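# Press the gauge pin on the magnet-marked post

## Task

The checking fixture has four posts, and one of them has a yellow magnet on it. Drive that post's gauge pin fully in and keep it bottomed for one second; afterwards its spring may push it back out. Do not disturb the other three pins, and do not move the magnet.

## Robot and tools

Robot: two UR20 arms, left_arm and right_arm, each ending in a Robotiq 2F-85 two-finger gripper with a wrist camera (cam_left_wrist and cam_right_wrist, both 896x504). The fingers point along the gripper's +z axis and close along its y axis. end_effector_position is the point between the pads when closed. Closed fingertips reach about 19 mm past it, open ones about 6 mm. A camera block sticks out about 10 cm toward the gripper's +x.

Frames: the scene frame has its origin on the table top midway between the arms, +z up and +x out over the table, with left_arm on the +y side. The calibrated base of left_arm is at (+0.060, +0.928, 0) m and right_arm at (-0.064, -0.817, 0) m, both nearly unrotated. Each arm's reported hand pose, velocities and camera pose are in its own base frame. Motion offsets are taken along the axes of that arm's current Hand target, not the scene axes.

Row layout (used by execute_actions and move): 18 numbers, each in [-1, 1]. The first 9 are left_arm: dx, dy, dz, rx, ry, rz, then gripper position, force_limit, speed. The last 9 are the same for right_arm. Always send all 18, even if only one arm moves.

The six pose numbers are offsets, not poses. They are measured from the Hand target as it stands when the action or move starts. 1.0 equals 0.6 m of translation or 180 degrees of rotation. rx, ry and rz form one rotation vector. All zeros means "go to the current Hand target", which also re-asks for it if the hand settled short. To keep a gripper unchanged, repeat its last three gripper numbers, because 0 is itself a command.

Gripper numbers: position +1 is fully open (85 mm), about -0.8 closes the pads together, and -1 closes until something stops the fingers. force_limit and speed (about 20, 85 and 150 mm/s at -1, 0 and +1) set grip strength. Both start at +1.

execute_actions(actions, cameras): actions is a list of actions. Each action is up to 15 rows, and each row lasts one 1/30 s step. A short table repeats its last row until 15 steps (0.5 s) are done. Every row in an action is counted from that action's start pose. Repeating an offset in a later action moves the hand further. An empty list just returns state and images.

move(target, speed, blend, stop_force, zero, blocking, cameras): target is one 18-number row, or a list of up to 15 rows. Every row is an offset from the same starting Hand targets. The arm moves in straight lines.
- speed is in m/s, from 0.002 to 4.2, default 0.25.
- blend is a corner-rounding distance in m.
- stop_force is in N, from 6 to 120. It ends an arm's path once the wrist senses that much push against its motion. That arm then backs off slightly but still presses somewhat.
- zero (default true) re-zeroes the sensor before the move.
- blocking=false returns early but cannot be combined with stop_force.
Paths do not avoid obstacles or the other arm, and the whole move is capped at 10 s. Leave out stop_force when moving away from a surface. The result adds a "move:" line with the ending (done, off_target, moving, held, fault) and any limits (paced = pose clipped, held = steps withheld).

Other tools:
- wait(seconds 0 to 10) holds the last commands.
- stop brakes a running move.
- zoom_image(camera, region [x0, y0, x1, y1] in pixels, at most 504x504) enlarges part of the latest image.
- zero_wrist_force(arm) zeroes that arm's wrist sensor.
- read_manual gives only licence texts.
- finished_scene(scene) ends the scene; it cannot be undone.

Reading results:
- Hand target is the last commanded pose after clipping.
- Orientation commands are clipped to within 32 degrees of the measured orientation at each step.
- Motion lags commands by about 0.2 s.
- Wrist force and torque are given along the end effector's axes, plus the peak since the last reading. A push on a surface reads as force coming back into the arm.
- object_status: 0 moving, 1 stopped while opening, 2 stopped while closing (holding), 3 reached the command or pads met.
- position_measured is in counts: 3 open, 130 is about 40 mm, 230 pads together.
- "within noise" means the joints are still.
- A MOTOR HOT line warns of heating; at 85 °C the arm brakes for 30 to 60 s.

Things to avoid:
- Pressing hard. Each arm is very stiff.
- Targets far past a contact. To press the pin, approach slowly with a modest stop_force, or with small offsets. Then hold for at least a second and lift off by commanding the target back above the gripper.
- Touching the magnet or the neighbouring pins.
- Passing near an arm's own base, and hits or squeezes between the two arms.
- Knocking anything off the table.
- Long stretched-out holds, which heat the motors.
- Slams, and too much force on the gripper.

Each tool is called after "Call:" by a JSON object that holds its "api" and its "payload".

## Session

Call:
{"api": "execute_actions", "payload": {"actions": []}}

Scene clock: 0.00 s.
left_arm: end_effector_position=(+0.6452, +0.5338, +0.3687) position_measured=3 object_status=3 end_effector_quat_wxyz=(+0.054, +0.895, -0.431, +0.101) | right_arm: end_effector_position=(+1.0094, -0.4085, +0.1239) position_measured=3 object_status=3 end_effector_quat_wxyz=(+0.497, -0.362, -0.574, -0.541)
Joint positions: left_arm=[0.541 -1.507 2.094 -2.179 -1.799 -1.706] | right_arm=[2.693 -2.576 -1.22 -2.623 2.507 -0.374]
Joint velocities: within noise
Joint torques (N m): no reading
Motor temperatures (°C): left_arm=[24 36 26 39 35 34] | right_arm=[29 36 36 38 34 39]
Wrist force (N): no reading
Wrist torque (N m): no reading
Wrist force, peak (N): no reading
Hand target: left_arm +0.6452, +0.5338, +0.3687; +0.054, +0.895, -0.431, +0.101 | right_arm +1.0094, -0.4085, +0.1239; +0.497, -0.362, -0.574, -0.541
Tool commands: left_gripper/position=+1.0 left_gripper/force_limit=+1.0 left_gripper/speed=+1.0 right_gripper/position=+1.0 right_gripper/force_limit=+1.0 right_gripper/speed=+1.0

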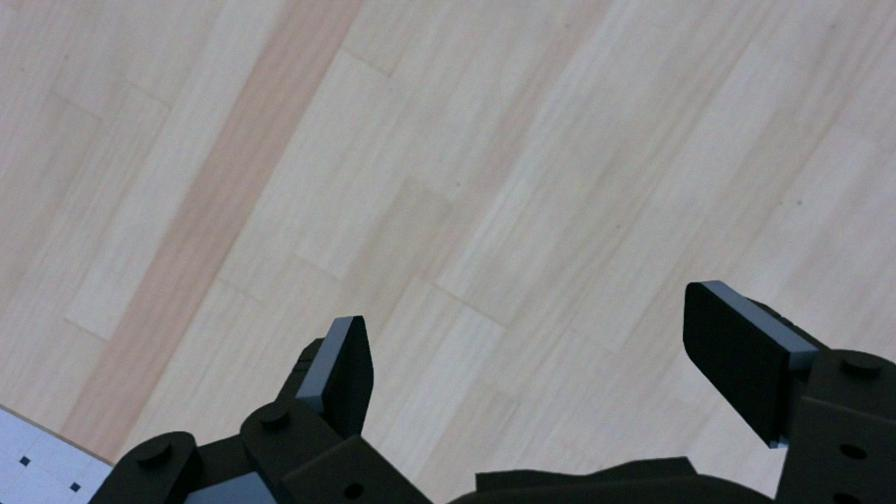

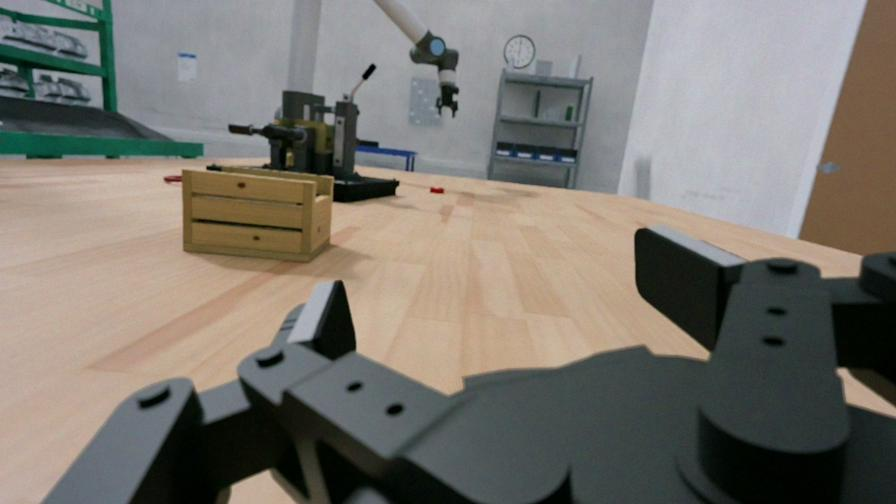

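Call:
{"api": "zoom_image", "payload": {"camera": "cam_right_wrist", "region": [150, 50, 470, 270]}}

Call:
{"api": "zoom_image", "payload": {"camera": "cam_left_wrist", "region": [0, 380, 160, 504]}}

Scaled by 1.575 from the camera's 896x504 image, which has a finer 1280x720 frame.

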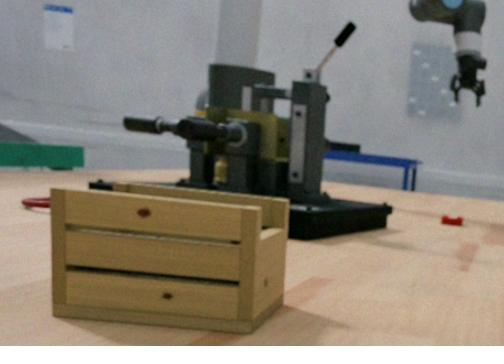

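Scaled by 3.150 from the camera's 896x504 image, which has a finer 1280x720 frame.

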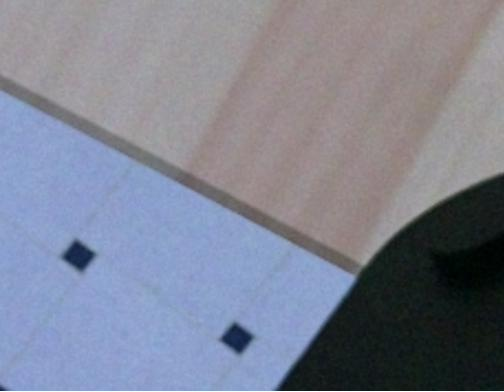

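Call:
{"api": "move", "payload": {"target": [0.972,0.290,-0.165,0,0,0,1,1,1,0,0,0,0,0,0,1,1,1], "speed": 0.5, "cameras": []}}

Call:
{"api": "move", "payload": {"target": [0.487,0.598,0.035,0,0,0,1,1,1,0,0,0,0,0,0,1,1,1], "speed": 0.5}}

Scene clock: 3.27 s.
left_arm: end_effector_position=(+0.8507, +0.0003, +0.5989) position_measured=3 object_status=3 end_effector_quat_wxyz=(+0.054, +0.895, -0.431, +0.101) | right_arm: end_effector_position=(+1.0094, -0.4085, +0.1239) position_measured=3 object_status=3 end_effector_quat_wxyz=(+0.497, -0.362, -0.574, -0.541)
Joint positions: left_arm=[-0.175 -1.66 1.93 -2.008 -1.728 -2.433] | right_arm=[2.693 -2.576 -1.22 -2.623 2.507 -0.374]
Joint velocities: within noise
Joint torques (N m): left_arm=[-18.97 -63.19 -131.17 -7.77 5.39 -5.78] | right_arm=[-2.76 245.35 74.04 -2.89 1.05 -0.24]
Motor temperatures (°C): left_arm=[24 36 26 39 35 34] | right_arm=[29 36 36 38 34 39]
Wrist force (N): left_arm=[-0.1 -0.4 0.5] | right_arm=[0.0 0.5 0.2]
Wrist torque (N m): left_arm=[-0.07 -0.04 -0.03] | right_arm=[0.09 -0.01 0.00]
Wrist force, peak (N): left_arm=[4.8 0.9 -0.3] | right_arm=[0.1 0.2 0.6]
Hand target: left_arm +0.8508, +0.0001, +0.5990; +0.054, +0.895, -0.431, +0.101 | right_arm +1.0094, -0.4085, +0.1239; +0.497, -0.362, -0.574, -0.541
Off the commanded pose: left_arm 0.000 m, 0 deg | right_arm 0.000 m, 0 deg.
move: done
No camera images: "cameras" was empty.

Scene clock: 4.90 s.
left_arm: end_effector_position=(+0.7509, -0.4494, +0.6481) position_measured=3 object_status=3 end_effector_quat_wxyz=(+0.054, +0.895, -0.431, +0.101) | right_arm: end_effector_position=(+1.0094, -0.4085, +0.1239) position_measured=3 object_status=3 end_effector_quat_wxyz=(+0.497, -0.362, -0.574, -0.541)
Joint positions: left_arm=[-0.755 -1.673 1.885 -2.008 -1.612 -3.004] | right_arm=[2.693 -2.576 -1.22 -2.623 2.507 -0.374]
Joint velocities: within noise
Joint torques (N m): left_arm=[-4.06 -52.31 -129.73 -7.25 5.89 -4.49] | right_arm=[1.29 249.74 73.71 -1.36 1.09 0.52]
Motor temperatures (°C): left_arm=[24 36 26 39 35 34] | right_arm=[29 36 36 38 34 39]
Wrist force (N): left_arm=[-0.1 -0.5 0.3] | right_arm=[0.2 0.5 0.5]
Wrist torque (N m): left_arm=[-0.09 0.02 -0.01] | right_arm=[0.09 -0.03 0.00]
Wrist force, peak (N): left_arm=[-3.1 -3.9 0.1] | right_arm=[0.1 0.5 0.5]
Hand target: left_arm +0.7509, -0.4495, +0.6482; +0.054, +0.895, -0.431, +0.101 | right_arm +1.0094, -0.4085, +0.1239; +0.497, -0.362, -0.574, -0.541
Off the commanded pose: left_arm 0.000 m, 0 deg | right_arm 0.000 m, 0 deg.
move: done
camera_calibration:
cam_left_wrist: T_world_to_cam=[[-0.854395, -0.519376, -0.0160802, 0.43542], [-0.518451, 0.849978, 0.0935224, 0.733853], [-0.0349055, 0.0882418, -0.995487, 0.837166], [0, 0, 0, 1]] pos_world=[0.781709, -0.471485, 0.771758]

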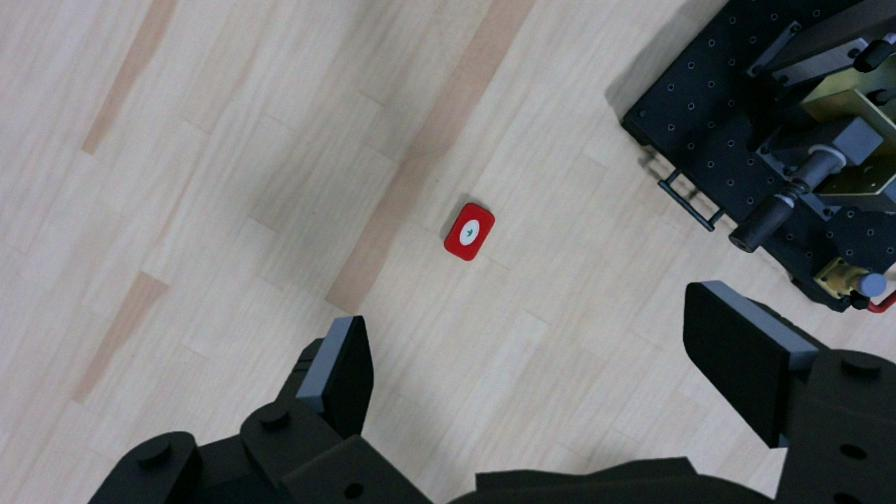

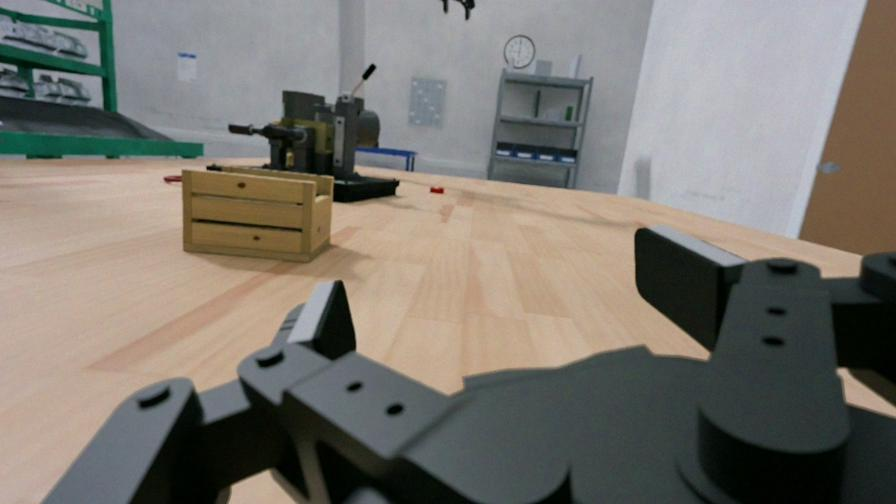

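Call:
{"api": "move", "payload": {"target": [0.107,0.82,-0.053,0,0,0,1,1,1,0,0,0,0,0,0,1,1,1], "speed": 0.5, "cameras": ["cam_left_wrist"]}}

Call:
{"api": "zoom_image", "payload": {"camera": "cam_left_wrist", "region": [250, 0, 690, 320]}}

Scene clock: 6.83 s.
left_arm: end_effector_position=(+0.4011, -0.7989, +0.6983) position_measured=3 object_status=3 end_effector_quat_wxyz=(+0.054, +0.895, -0.431, +0.101) | right_arm: end_effector_position=(+1.0094, -0.4085, +0.1239) position_measured=3 object_status=3 end_effector_quat_wxyz=(+0.497, -0.362, -0.574, -0.541)
Joint positions: left_arm=[-1.369 -1.668 1.807 -1.919 -1.476 -3.604] | right_arm=[2.693 -2.576 -1.22 -2.623 2.507 -0.374]
Joint velocities: within noise
Joint torques (N m): left_arm=[-19.04 -58.74 -131.81 -7.35 5.87 -5.27] | right_arm=[2.34 253.09 75.25 -1.96 1.65 0.78]
Motor temperatures (°C): left_arm=[24 36 26 39 35 34] | right_arm=[29 36 36 38 34 39]
Wrist force (N): left_arm=[0.2 -1.1 -0.1] | right_arm=[-0.1 0.4 0.2]
Wrist torque (N m): left_arm=[-0.16 0.00 0.05] | right_arm=[0.06 0.02 0.00]
Wrist force, peak (N): left_arm=[-0.3 -4.9 0.7] | right_arm=[0.2 0.4 0.5]
Hand target: left_arm +0.4009, -0.7991, +0.6983; +0.054, +0.895, -0.431, +0.101 | right_arm +1.0094, -0.4085, +0.1239; +0.497, -0.362, -0.574, -0.541
Off the commanded pose: left_arm 0.000 m, 0 deg | right_arm 0.000 m, 0 deg.
move: done
camera_calibration:
cam_left_wrist: T_world_to_cam=[[-0.854395, -0.519376, -0.0160802, -0.0442153], [-0.518451, 0.849978, 0.0935224, 0.844965], [-0.0349055, 0.0882418, -0.995487, 0.905679], [0, 0, 0, 1]] pos_world=[0.431909, -0.821085, 0.821858]
Images, in order (width x height): cam_left_wrist 896x504.

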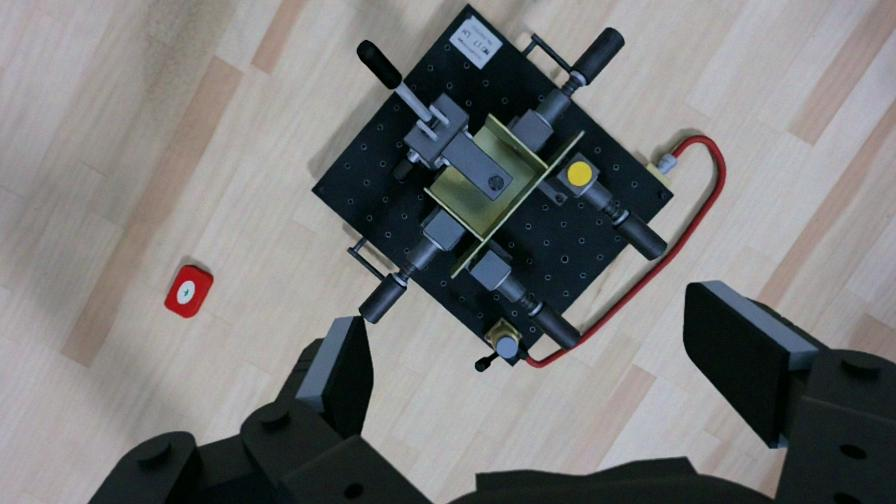

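Scaled by 1.145 from the camera's 896x504 image, which has a finer 1280x720 frame.

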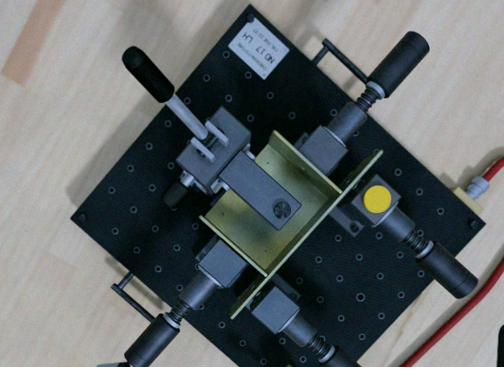

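Call:
{"api": "move", "payload": {"target": [-0.305,0.525,0.4445,0.0282,-0.069,-0.218,-0.8,-1,0,0,0,0,0,0,0,1,1,1], "speed": 0.5, "cameras": ["cam_left_wrist"]}}

Scene clock: 9.67 s.
left_arm: end_effector_position=(+0.0790, -0.9051, +0.4001) position_measured=229 object_status=3 end_effector_quat_wxyz=(+0.000, +0.995, -0.104, +0.000) | right_arm: end_effector_position=(+1.0094, -0.4085, +0.1239) position_measured=3 object_status=3 end_effector_quat_wxyz=(+0.497, -0.362, -0.574, -0.541)
Joint positions: left_arm=[-1.707 -1.464 1.976 -2.081 -1.571 -4.639] | right_arm=[2.693 -2.576 -1.22 -2.623 2.507 -0.374]
Joint velocities: within noise
Joint torques (N m): left_arm=[-15.66 -89.06 -73.65 -13.28 -4.58 -4.83] | right_arm=[-2.3 252.4 73.59 -1.29 3.05 1.42]
Motor temperatures (°C): left_arm=[24 36 26 39 35 34] | right_arm=[29 36 36 38 34 39]
Wrist force (N): left_arm=[0.2 0.1 -0.2] | right_arm=[0.1 0.2 0.5]
Wrist torque (N m): left_arm=[-0.03 -0.14 0.02] | right_arm=[0.03 -0.02 0.00]
Wrist force, peak (N): left_arm=[1.3 -4.3 -2.6] | right_arm=[0.3 0.7 0.4]
Hand target: left_arm +0.0790, -0.9051, +0.4000; +0.000, +0.995, -0.104, +0.000 | right_arm +1.0094, -0.4085, +0.1239; +0.497, -0.362, -0.574, -0.541
Off the commanded pose: left_arm 0.000 m, 0 deg | right_arm 0.000 m, 0 deg.
move: done
camera_calibration:
cam_left_wrist: T_world_to_cam=[[-0.331639, -0.943401, 0.00306466, -0.812008], [-0.894618, 0.315518, 0.316396, 0.252913], [-0.299455, 0.102187, -0.948622, 0.621751], [0, 0, 0, 1]] pos_world=[0.143153, -0.909383, 0.512275]
Images, in order (width x height): cam_left_wrist 896x504.

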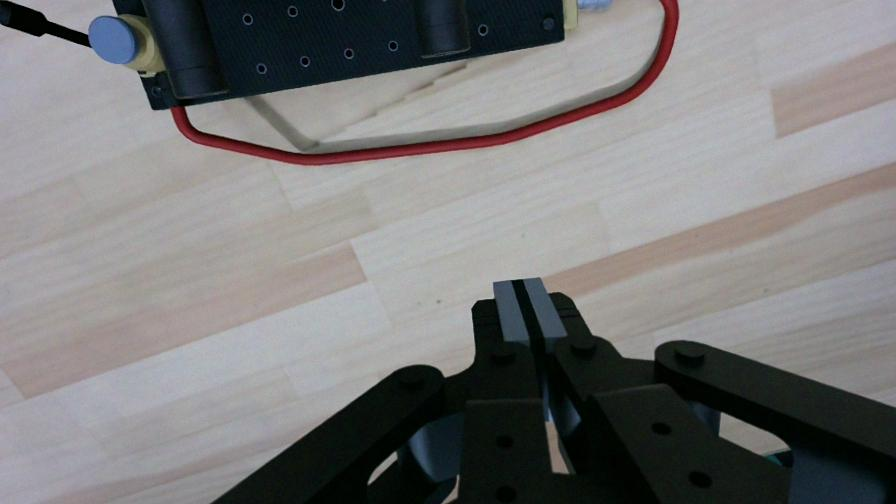

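Call:
{"api": "move", "payload": {"target": [0,0,0.25,0,0,0,-0.8,-1,0,0,0,0,0,0,0,1,1,1], "speed": 0.3, "cameras": ["cam_left_wrist","cam_right_wrist"]}}

Call:
{"api": "zoom_image", "payload": {"camera": "cam_right_wrist", "region": [200, 60, 420, 210]}}

Scene clock: 12.10 s.
left_arm: end_effector_position=(+0.0789, -0.9050, +0.2502) position_measured=229 object_status=3 end_effector_quat_wxyz=(+0.000, +0.995, -0.104, +0.000) | right_arm: end_effector_position=(+1.0094, -0.4085, +0.1239) position_measured=3 object_status=3 end_effector_quat_wxyz=(+0.497, -0.362, -0.574, -0.541)
Joint positions: left_arm=[-1.707 -1.351 2.089 -2.308 -1.571 -4.64] | right_arm=[2.693 -2.576 -1.22 -2.623 2.507 -0.374]
Joint velocities: within noise
Joint torques (N m): left_arm=[16.21 -103.19 -63.15 -13.41 -0.36 2.58] | right_arm=[-5.66 255.9 71.99 -0.64 3.26 2.2]
Motor temperatures (°C): left_arm=[24 36 26 39 35 34] | right_arm=[29 36 36 38 34 39]
Wrist force (N): left_arm=[-0.1 -0.3 -0.1] | right_arm=[0.1 0.2 0.2]
Wrist torque (N m): left_arm=[-0.08 -0.07 0.04] | right_arm=[0.05 -0.02 0.00]
Wrist force, peak (N): left_arm=[0.0 0.1 -3.7] | right_arm=[-0.1 0.5 0.5]
Hand target: left_arm +0.0790, -0.9050, +0.2500; +0.000, +0.995, -0.104, +0.000 | right_arm +1.0094, -0.4085, +0.1239; +0.497, -0.362, -0.574, -0.541
Off the commanded pose: left_arm 0.000 m, 0 deg | right_arm 0.000 m, 0 deg.
move: done
camera_calibration:
cam_left_wrist: T_world_to_cam=[[-0.331639, -0.943401, 0.00306466, -0.811521], [-0.894618, 0.315518, 0.316396, 0.30013], [-0.299455, 0.102187, -0.948622, 0.479482], [0, 0, 0, 1]] pos_world=[0.142953, -0.909283, 0.362375]

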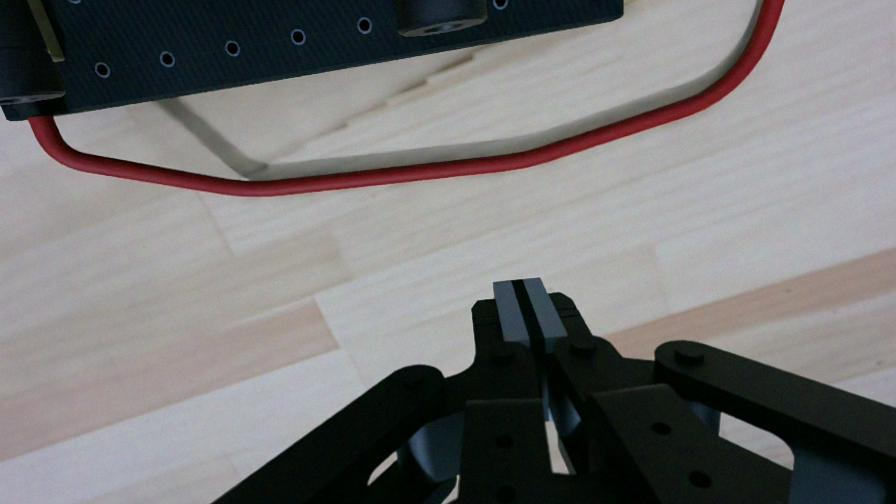

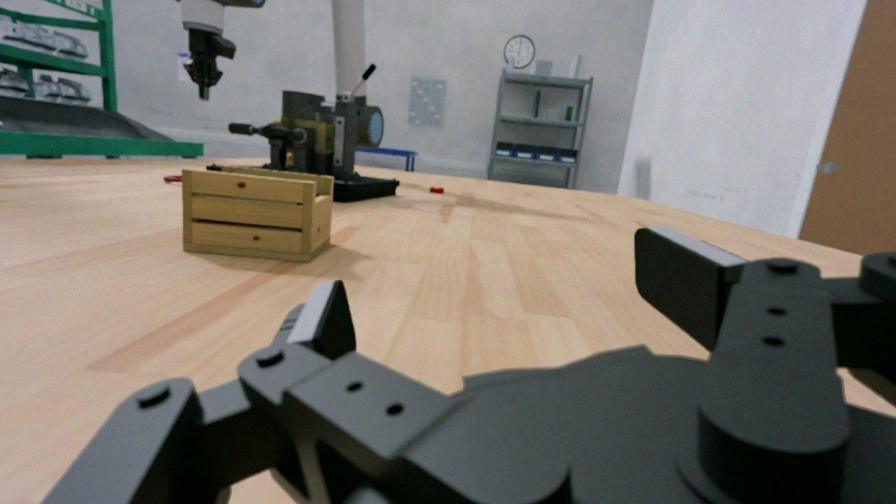

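Scaled by 2.291 from the camera's 896x504 image, which has a finer 1280x720 frame.

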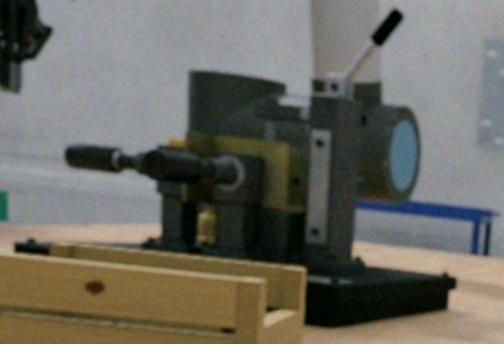

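Call:
{"api": "zoom_image", "payload": {"camera": "cam_right_wrist", "region": [160, 0, 380, 200]}}

Call:
{"api": "zoom_image", "payload": {"camera": "cam_left_wrist", "region": [340, 0, 560, 120]}}

Scaled by 2.291 from the camera's 896x504 image, which has a finer 1280x720 frame.

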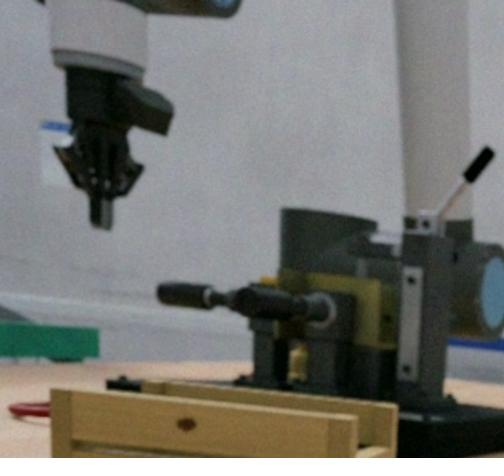

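Scaled by 2.291 from the camera's 896x504 image, which has a finer 1280x720 frame.

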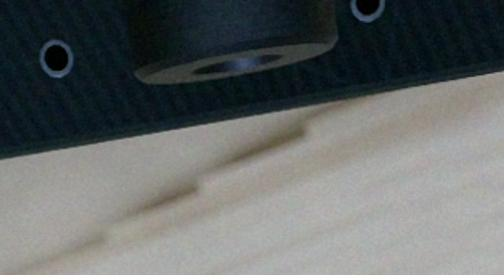

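Call:
{"api": "move", "payload": {"target": [[0,-0.0142,0.138,0,0,0,-0.8,-1,0,0,0,0,0,0,0,1,1,1],[0.08,-0.0142,0.138,0,0,0,-0.8,-1,0,0,0,0,0,0,0,1,1,1]], "blend": 0.02, "speed": 0.25}}

Call:
{"api": "zoom_image", "payload": {"camera": "cam_right_wrist", "region": [160, 0, 380, 200]}}

Scene clock: 14.40 s.
left_arm: end_effector_position=(+0.1276, -0.9065, +0.1673) position_measured=229 object_status=3 end_effector_quat_wxyz=(+0.000, +0.995, -0.104, +0.000) | right_arm: end_effector_position=(+1.0094, -0.4085, +0.1239) position_measured=3 object_status=3 end_effector_quat_wxyz=(+0.497, -0.362, -0.574, -0.541)
Joint positions: left_arm=[-1.652 -1.264 2.127 -2.433 -1.571 -4.585] | right_arm=[2.693 -2.576 -1.22 -2.623 2.507 -0.374]
Joint velocities: within noise
Joint torques (N m): left_arm=[25.33 -111.5 -98.48 -12.73 -4.2 2.08] | right_arm=[1.64 252.37 76.47 -0.08 2.66 2.56]
Motor temperatures (°C): left_arm=[24 36 26 39 35 34] | right_arm=[29 36 36 37 34 39]
Wrist force (N): left_arm=[0.1 -0.2 -0.2] | right_arm=[0.1 0.1 0.3]
Wrist torque (N m): left_arm=[-0.15 -0.11 0.04] | right_arm=[0.03 -0.02 0.00]
Wrist force, peak (N): left_arm=[-2.6 -0.5 2.8] | right_arm=[0.2 0.7 0.1]
Hand target: left_arm +0.1277, -0.9065, +0.1672; +0.000, +0.995, -0.104, +0.000 | right_arm +1.0094, -0.4085, +0.1239; +0.497, -0.362, -0.574, -0.541
Off the commanded pose: left_arm 0.000 m, 0 deg | right_arm 0.000 m, 0 deg.
move: done
camera_calibration:
cam_left_wrist: T_world_to_cam=[[-0.331565, -0.943428, 0.00300202, -0.796552], [-0.894677, 0.315438, 0.316311, 0.370362], [-0.299364, 0.102192, -0.948651, 0.415572], [0, 0, 0, 1]] pos_world=[0.191653, -0.910784, 0.279474]

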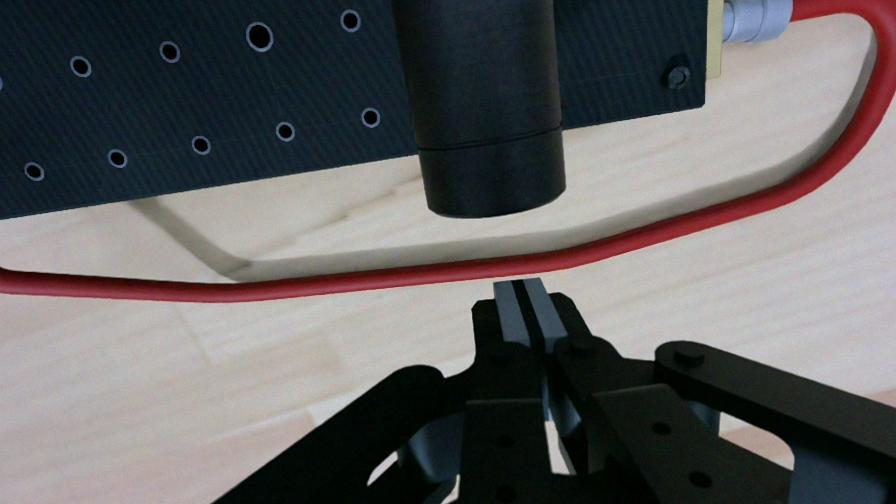

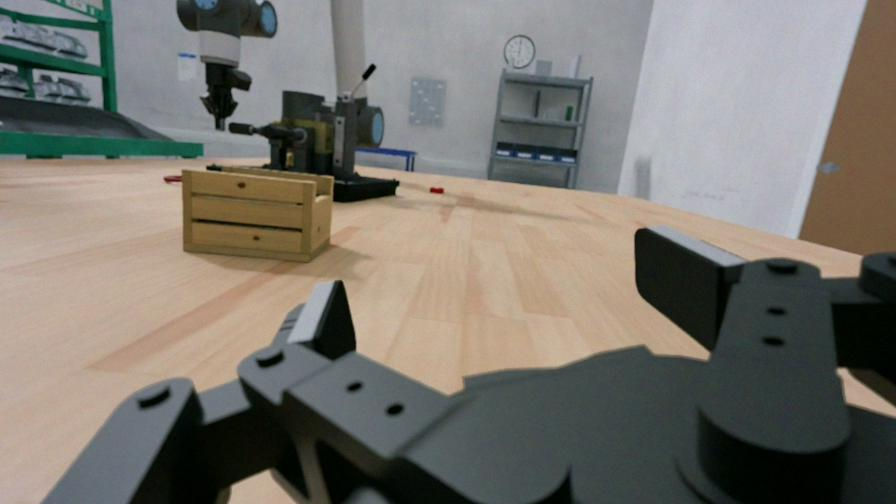

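Scaled by 2.291 from the camera's 896x504 image, which has a finer 1280x720 frame.

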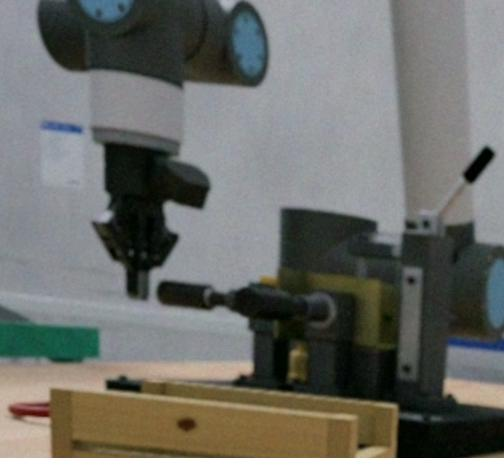

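Call:
{"api": "move", "payload": {"target": [0.02,-0.008,0.02,0,0,0,-0.8,-1,0,0,0,0,0,0,0,1,1,1], "speed": 0.1, "cameras": []}}

Call:
{"api": "move", "payload": {"target": [0.08,0,0,0,0,0,-0.8,-1,0,0,0,0,0,0,0,1,1,1], "speed": 0.03, "stop_force": 25}}

Call:
{"api": "zoom_image", "payload": {"camera": "cam_right_wrist", "region": [160, 0, 380, 200]}}

Scene clock: 15.80 s.
left_arm: end_effector_position=(+0.1403, -0.9043, +0.1553) position_measured=229 object_status=3 end_effector_quat_wxyz=(+0.000, +0.995, -0.104, +0.000) | right_arm: end_effector_position=(+1.0094, -0.4085, +0.1239) position_measured=3 object_status=3 end_effector_quat_wxyz=(+0.497, -0.362, -0.574, -0.541)
Joint positions: left_arm=[-1.638 -1.251 2.133 -2.452 -1.571 -4.571] | right_arm=[2.693 -2.576 -1.22 -2.623 2.507 -0.374]
Joint velocities: within noise
Joint torques (N m): left_arm=[28.33 -107.33 -51.33 -13.26 -2.57 2.82] | right_arm=[-2.29 257.06 73.69 -0.28 3.95 3.89]
Motor temperatures (°C): left_arm=[24 36 26 39 35 34] | right_arm=[29 36 36 37 34 39]
Wrist force (N): left_arm=[0.3 -0.1 0.1] | right_arm=[-0.2 0.4 0.2]
Wrist torque (N m): left_arm=[-0.15 -0.16 0.05] | right_arm=[0.06 0.03 -0.01]
Wrist force, peak (N): left_arm=[-0.7 0.0 -0.6] | right_arm=[0.5 0.5 0.3]
Hand target: left_arm +0.1404, -0.9043, +0.1552; +0.000, +0.995, -0.104, +0.000 | right_arm +1.0094, -0.4085, +0.1239; +0.497, -0.362, -0.574, -0.541
Off the commanded pose: left_arm 0.000 m, 0 deg | right_arm 0.000 m, 0 deg.
move: done
No camera images: "cameras" was empty.

Scene clock: 17.77 s.
left_arm: end_effector_position=(+0.1671, -0.9097, +0.1551) position_measured=229 object_status=3 end_effector_quat_wxyz=(+0.000, +0.995, -0.103, -0.001) | right_arm: end_effector_position=(+1.0094, -0.4085, +0.1239) position_measured=3 object_status=3 end_effector_quat_wxyz=(+0.497, -0.362, -0.574, -0.541)
Joint positions: left_arm=[-1.608 -1.242 2.119 -2.447 -1.572 -4.544] | right_arm=[2.693 -2.576 -1.22 -2.623 2.507 -0.374]
Joint velocities: within noise
Joint torques (N m): left_arm=[7.28 -137.81 -76.56 -9.41 0.75 -0.42] | right_arm=[-4.15 254.52 75.75 -0.75 3.44 4.04]
Motor temperatures (°C): left_arm=[24 36 26 39 35 34] | right_arm=[29 36 36 37 34 39]
Wrist force (N): left_arm=[-11.0 -8.6 -21.9] | right_arm=[0.2 0.3 0.5]
Wrist torque (N m): left_arm=[-0.17 0.41 -0.14] | right_arm=[0.06 -0.04 -0.01]
Wrist force, peak (N): left_arm=[-109.8 -44.0 -63.7] | right_arm=[0.0 0.7 0.1]
Hand target: left_arm +0.1671, -0.9097, +0.1551; +0.000, +0.995, -0.103, -0.001 (not the last commanded pose) | right_arm +1.0094, -0.4085, +0.1239; +0.497, -0.362, -0.574, -0.541
Tool commands: left_gripper/position=-0.796078 left_gripper/force_limit=-1.0 left_gripper/speed=+0.003922 right_gripper/position=+1.0 right_gripper/force_limit=+1.0 right_gripper/speed=+1.0
Off the commanded pose: left_arm 0.021 m, 0 deg | right_arm 0.000 m, 0 deg.
FORCE FAULT: contact force on the left arm reached its limit, and that arm stopped. The contact can be on any part of that arm, not only on its tool. That arm's remaining commands of this call were not run. That arm is still stopped at the end of this call. That arm stays stopped for about 9 more seconds. Until then a move that you send moves the other arm only, and its call returns only when the move has ended. Once the stop has ended, the next robot result says so. If the stop ends while you think or write, that arm runs what you send next, counted from a new Hand target: where the arm stands when the stop ends. While its stop runs, that arm takes no new command, but its gripper still runs the gripper command that each later call begins with. Until it ends, the stop uses up actions while you think or wait. An arm that is not stopped still takes commands.
move: fault (left_arm; stop_force had ended the path)
camera_calibration:
cam_left_wrist: T_world_to_cam=[[-0.328353, -0.944549, 0.00345103, -0.788132], [-0.895158, 0.312345, 0.318014, 0.407685], [-0.301458, 0.101332, -0.94808, 0.415689], [0, 0, 0, 1]] pos_world=[0.23147, -0.91389, 0.267177]

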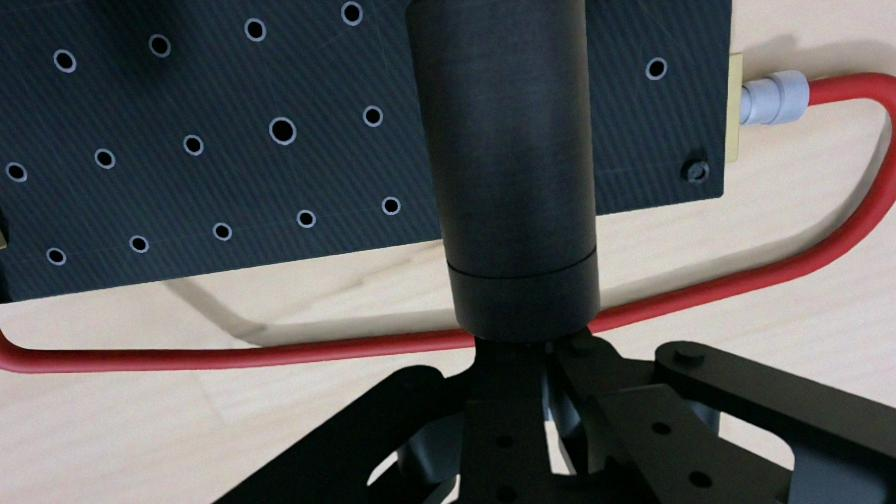

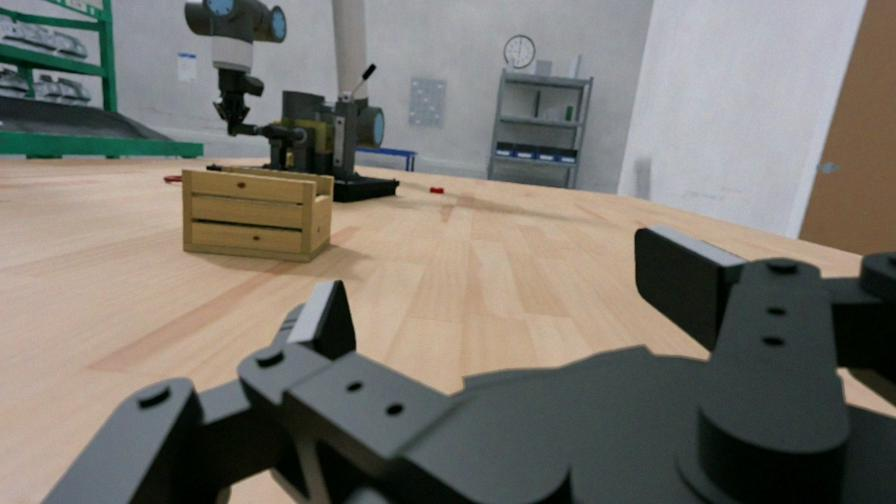

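Scaled by 2.291 from the camera's 896x504 image, which has a finer 1280x720 frame.

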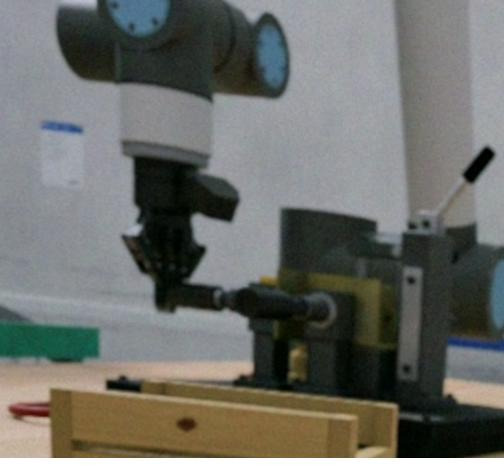

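Call:
{"api": "wait", "payload": {"seconds": 9.5, "cameras": ["cam_left_wrist"]}}

Scene clock: 27.63 s.
left_arm: end_effector_position=(+0.1671, -0.9097, +0.1551) position_measured=229 object_status=3 end_effector_quat_wxyz=(+0.000, +0.995, -0.103, -0.001) | right_arm: end_effector_position=(+1.0094, -0.4085, +0.1239) position_measured=3 object_status=3 end_effector_quat_wxyz=(+0.497, -0.362, -0.574, -0.541)
Joint positions: left_arm=[-1.608 -1.242 2.119 -2.447 -1.572 -4.544] | right_arm=[2.693 -2.576 -1.22 -2.623 2.507 -0.374]
Joint velocities: within noise
Joint torques (N m): left_arm=[3.88 -134.83 -74.26 -9.57 1.08 -0.19] | right_arm=[-4.88 256.05 76.99 -1.11 3.47 3.35]
Motor temperatures (°C): left_arm=[24 36 26 39 35 34] | right_arm=[29 36 36 37 34 39]
Wrist force (N): left_arm=[-10.9 -8.3 -22.2] | right_arm=[0.1 0.0 0.2]
Wrist torque (N m): left_arm=[-0.12 0.40 -0.14] | right_arm=[0.00 -0.01 0.00]
Wrist force, peak (N): left_arm=[-11.4 -8.4 -22.5] | right_arm=[0.2 0.5 0.7]
Hand target: left_arm +0.1671, -0.9097, +0.1551; +0.000, +0.995, -0.103, -0.001 (not the last commanded pose) | right_arm +1.0094, -0.4085, +0.1239; +0.497, -0.362, -0.574, -0.541
Tool commands: left_gripper/position=-0.796078 left_gripper/force_limit=-1.0 left_gripper/speed=+0.003922 right_gripper/position=+1.0 right_gripper/force_limit=+1.0 right_gripper/speed=+1.0
Off the commanded pose: left_arm 0.021 m, 0 deg | right_arm 0.000 m, 0 deg.
FORCE FAULT, CONTINUED: the left arm's stop, for the force fault that an earlier result reported, is over. The rest of the stop counts as 19 of the actions that you can send in this scene. During its stop the left arm's controller moved it back a little. That arm's target is now where it stood when the stop ended, not its last command. That arm accepts commands again.
wait: 9.50 s; at rest from the start
camera_calibration:
cam_left_wrist: T_world_to_cam=[[-0.328353, -0.944549, 0.00345103, -0.788132], [-0.895158, 0.312345, 0.318014, 0.407685], [-0.301458, 0.101332, -0.94808, 0.415689], [0, 0, 0, 1]] pos_world=[0.23147, -0.91389, 0.267177]
Images, in order (width x height): cam_left_wrist 896x504.

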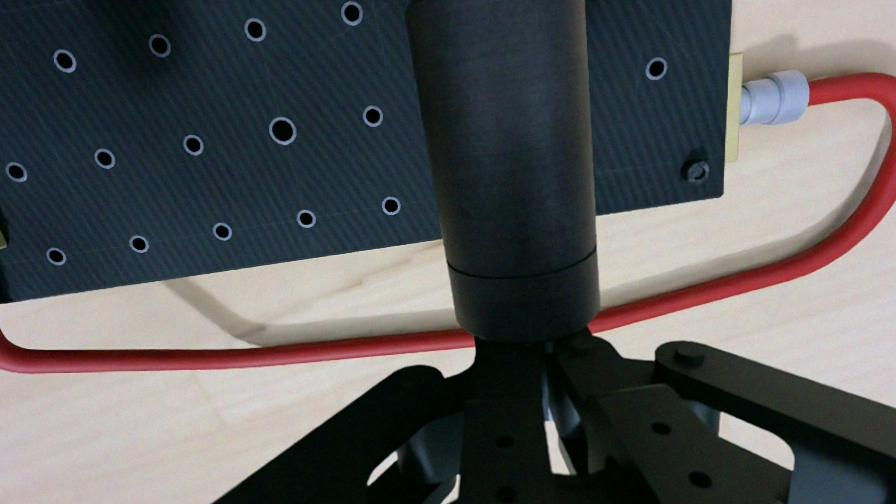

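Call:
{"api": "move", "payload": {"target": [0.03,0,0,0,0,0,-0.8,-1,0,0,0,0,0,0,0,1,1,1], "speed": 0.005, "stop_force": 30, "cameras": ["cam_right_wrist"]}}

Call:
{"api": "zoom_image", "payload": {"camera": "cam_right_wrist", "region": [160, 0, 380, 200]}}

Scene clock: 29.73 s.
left_arm: end_effector_position=(+0.1725, -0.9108, +0.1551) position_measured=229 object_status=3 end_effector_quat_wxyz=(+0.000, +0.995, -0.103, -0.001) | right_arm: end_effector_position=(+1.0094, -0.4085, +0.1239) position_measured=3 object_status=3 end_effector_quat_wxyz=(+0.497, -0.362, -0.574, -0.541)
Joint positions: left_arm=[-1.602 -1.241 2.116 -2.446 -1.573 -4.538] | right_arm=[2.693 -2.576 -1.22 -2.623 2.507 -0.374]
Joint velocities: within noise
Joint torques (N m): left_arm=[1.93 -113.1 -80.25 -20.4 17.9 -3.38] | right_arm=[-2.88 251.6 73.37 -0.58 3.17 3.81]
Motor temperatures (°C): left_arm=[24 36 26 39 35 34] | right_arm=[28 36 36 37 34 39]
Wrist force (N): left_arm=[-47.4 -39.6 -43.0] | right_arm=[0.4 0.2 0.6]
Wrist torque (N m): left_arm=[-0.66 1.56 -0.87] | right_arm=[0.03 -0.07 0.00]
Wrist force, peak (N): left_arm=[-54.7 -37.0 -44.8] | right_arm=[0.3 0.3 0.6]
Hand target: left_arm +0.1724, -0.9108, +0.1551; +0.000, +0.995, -0.103, -0.001 (not the last commanded pose) | right_arm +1.0094, -0.4085, +0.1239; +0.497, -0.362, -0.574, -0.541
Off the commanded pose: left_arm 0.013 m, 0 deg | right_arm 0.000 m, 0 deg.
move: contact (left_arm)
Images, in order (width x height): cam_right_wrist 896x504.

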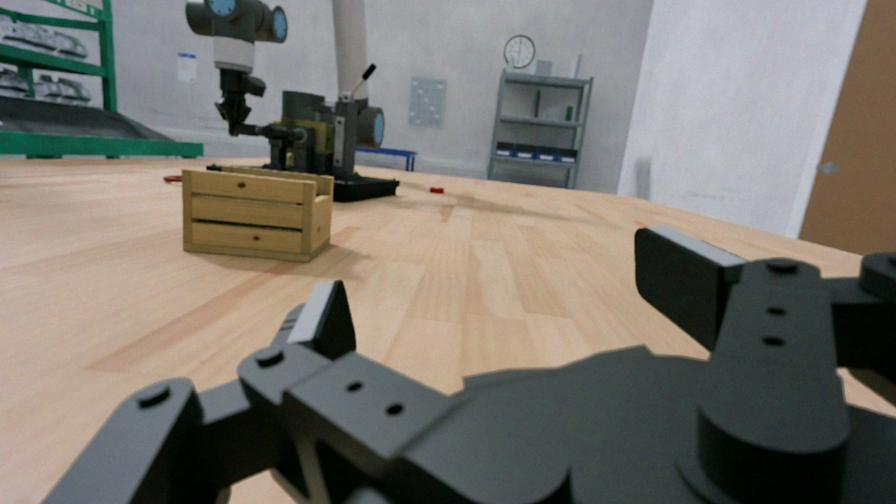

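Scaled by 2.291 from the camera's 896x504 image, which has a finer 1280x720 frame.

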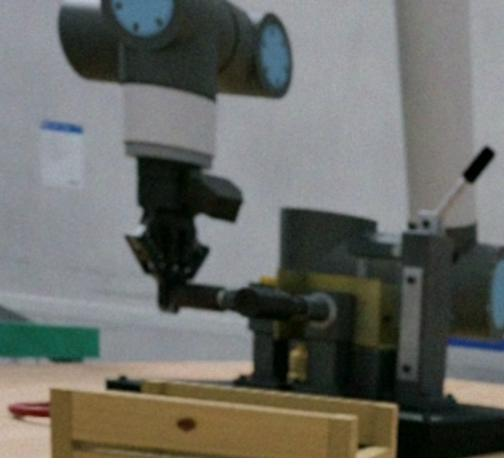

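Call:
{"api": "move", "payload": {"target": [-0.08,0,0,0,0,0,-0.8,-1,0,0,0,0,0,0,0,1,1,1], "speed": 0.08}}

Call:
{"api": "zoom_image", "payload": {"camera": "cam_right_wrist", "region": [160, 0, 380, 200]}}

Scene clock: 31.07 s.
left_arm: end_effector_position=(+0.1256, -0.9010, +0.1552) position_measured=229 object_status=3 end_effector_quat_wxyz=(+0.000, +0.995, -0.103, -0.001) | right_arm: end_effector_position=(+1.0094, -0.4085, +0.1239) position_measured=3 object_status=3 end_effector_quat_wxyz=(+0.497, -0.362, -0.574, -0.541)
Joint positions: left_arm=[-1.654 -1.256 2.141 -2.455 -1.573 -4.59] | right_arm=[2.693 -2.576 -1.22 -2.623 2.507 -0.374]
Joint velocities: within noise
Joint torques (N m): left_arm=[-16 -159.8 -47.09 -13.68 -1.29 -4.65] | right_arm=[-1.93 250.59 76.24 -0.41 3.34 3.56]
Motor temperatures (°C): left_arm=[24 36 26 39 35 34] | right_arm=[28 36 36 37 34 39]
Wrist force (N): left_arm=[-3.2 6.5 -0.2] | right_arm=[0.1 0.2 0.1]
Wrist torque (N m): left_arm=[1.07 0.50 0.04] | right_arm=[0.03 -0.02 0.00]
Wrist force, peak (N): left_arm=[-47.4 -40.1 -42.9] | right_arm=[0.4 0.5 0.1]
Hand target: left_arm +0.1255, -0.9010, +0.1552; +0.000, +0.995, -0.103, -0.001 | right_arm +1.0094, -0.4085, +0.1239; +0.497, -0.362, -0.574, -0.541
Off the commanded pose: left_arm 0.000 m, 0 deg | right_arm 0.000 m, 0 deg.
move: done
camera_calibration:
cam_left_wrist: T_world_to_cam=[[-0.328372, -0.944542, 0.00339299, -0.793516], [-0.895121, 0.312334, 0.318128, 0.367739], [-0.301545, 0.101427, -0.948042, 0.402485], [0, 0, 0, 1]] pos_world=[0.18997, -0.90519, 0.267277]

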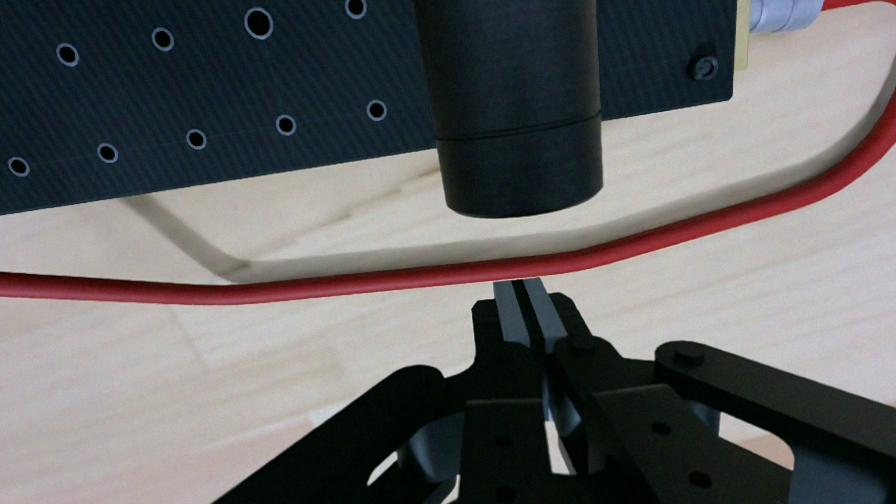

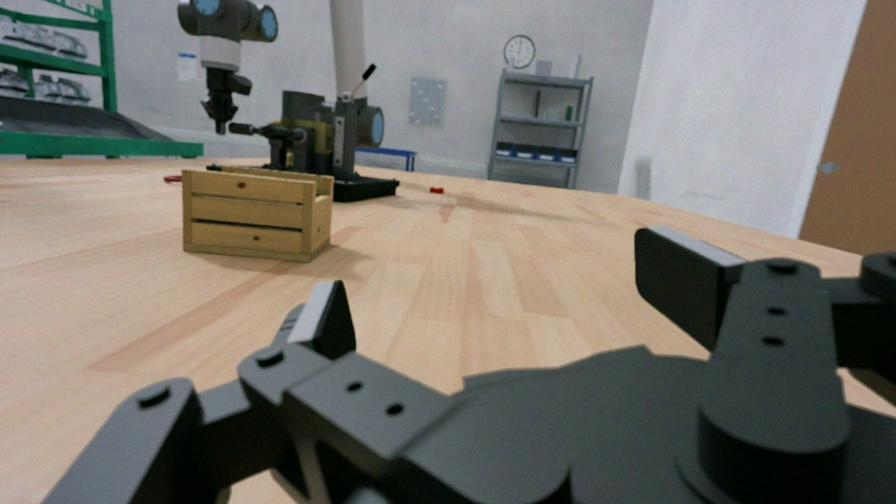

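Scaled by 2.291 from the camera's 896x504 image, which has a finer 1280x720 frame.

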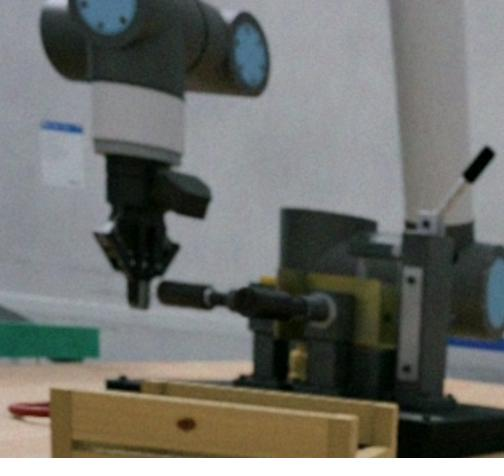

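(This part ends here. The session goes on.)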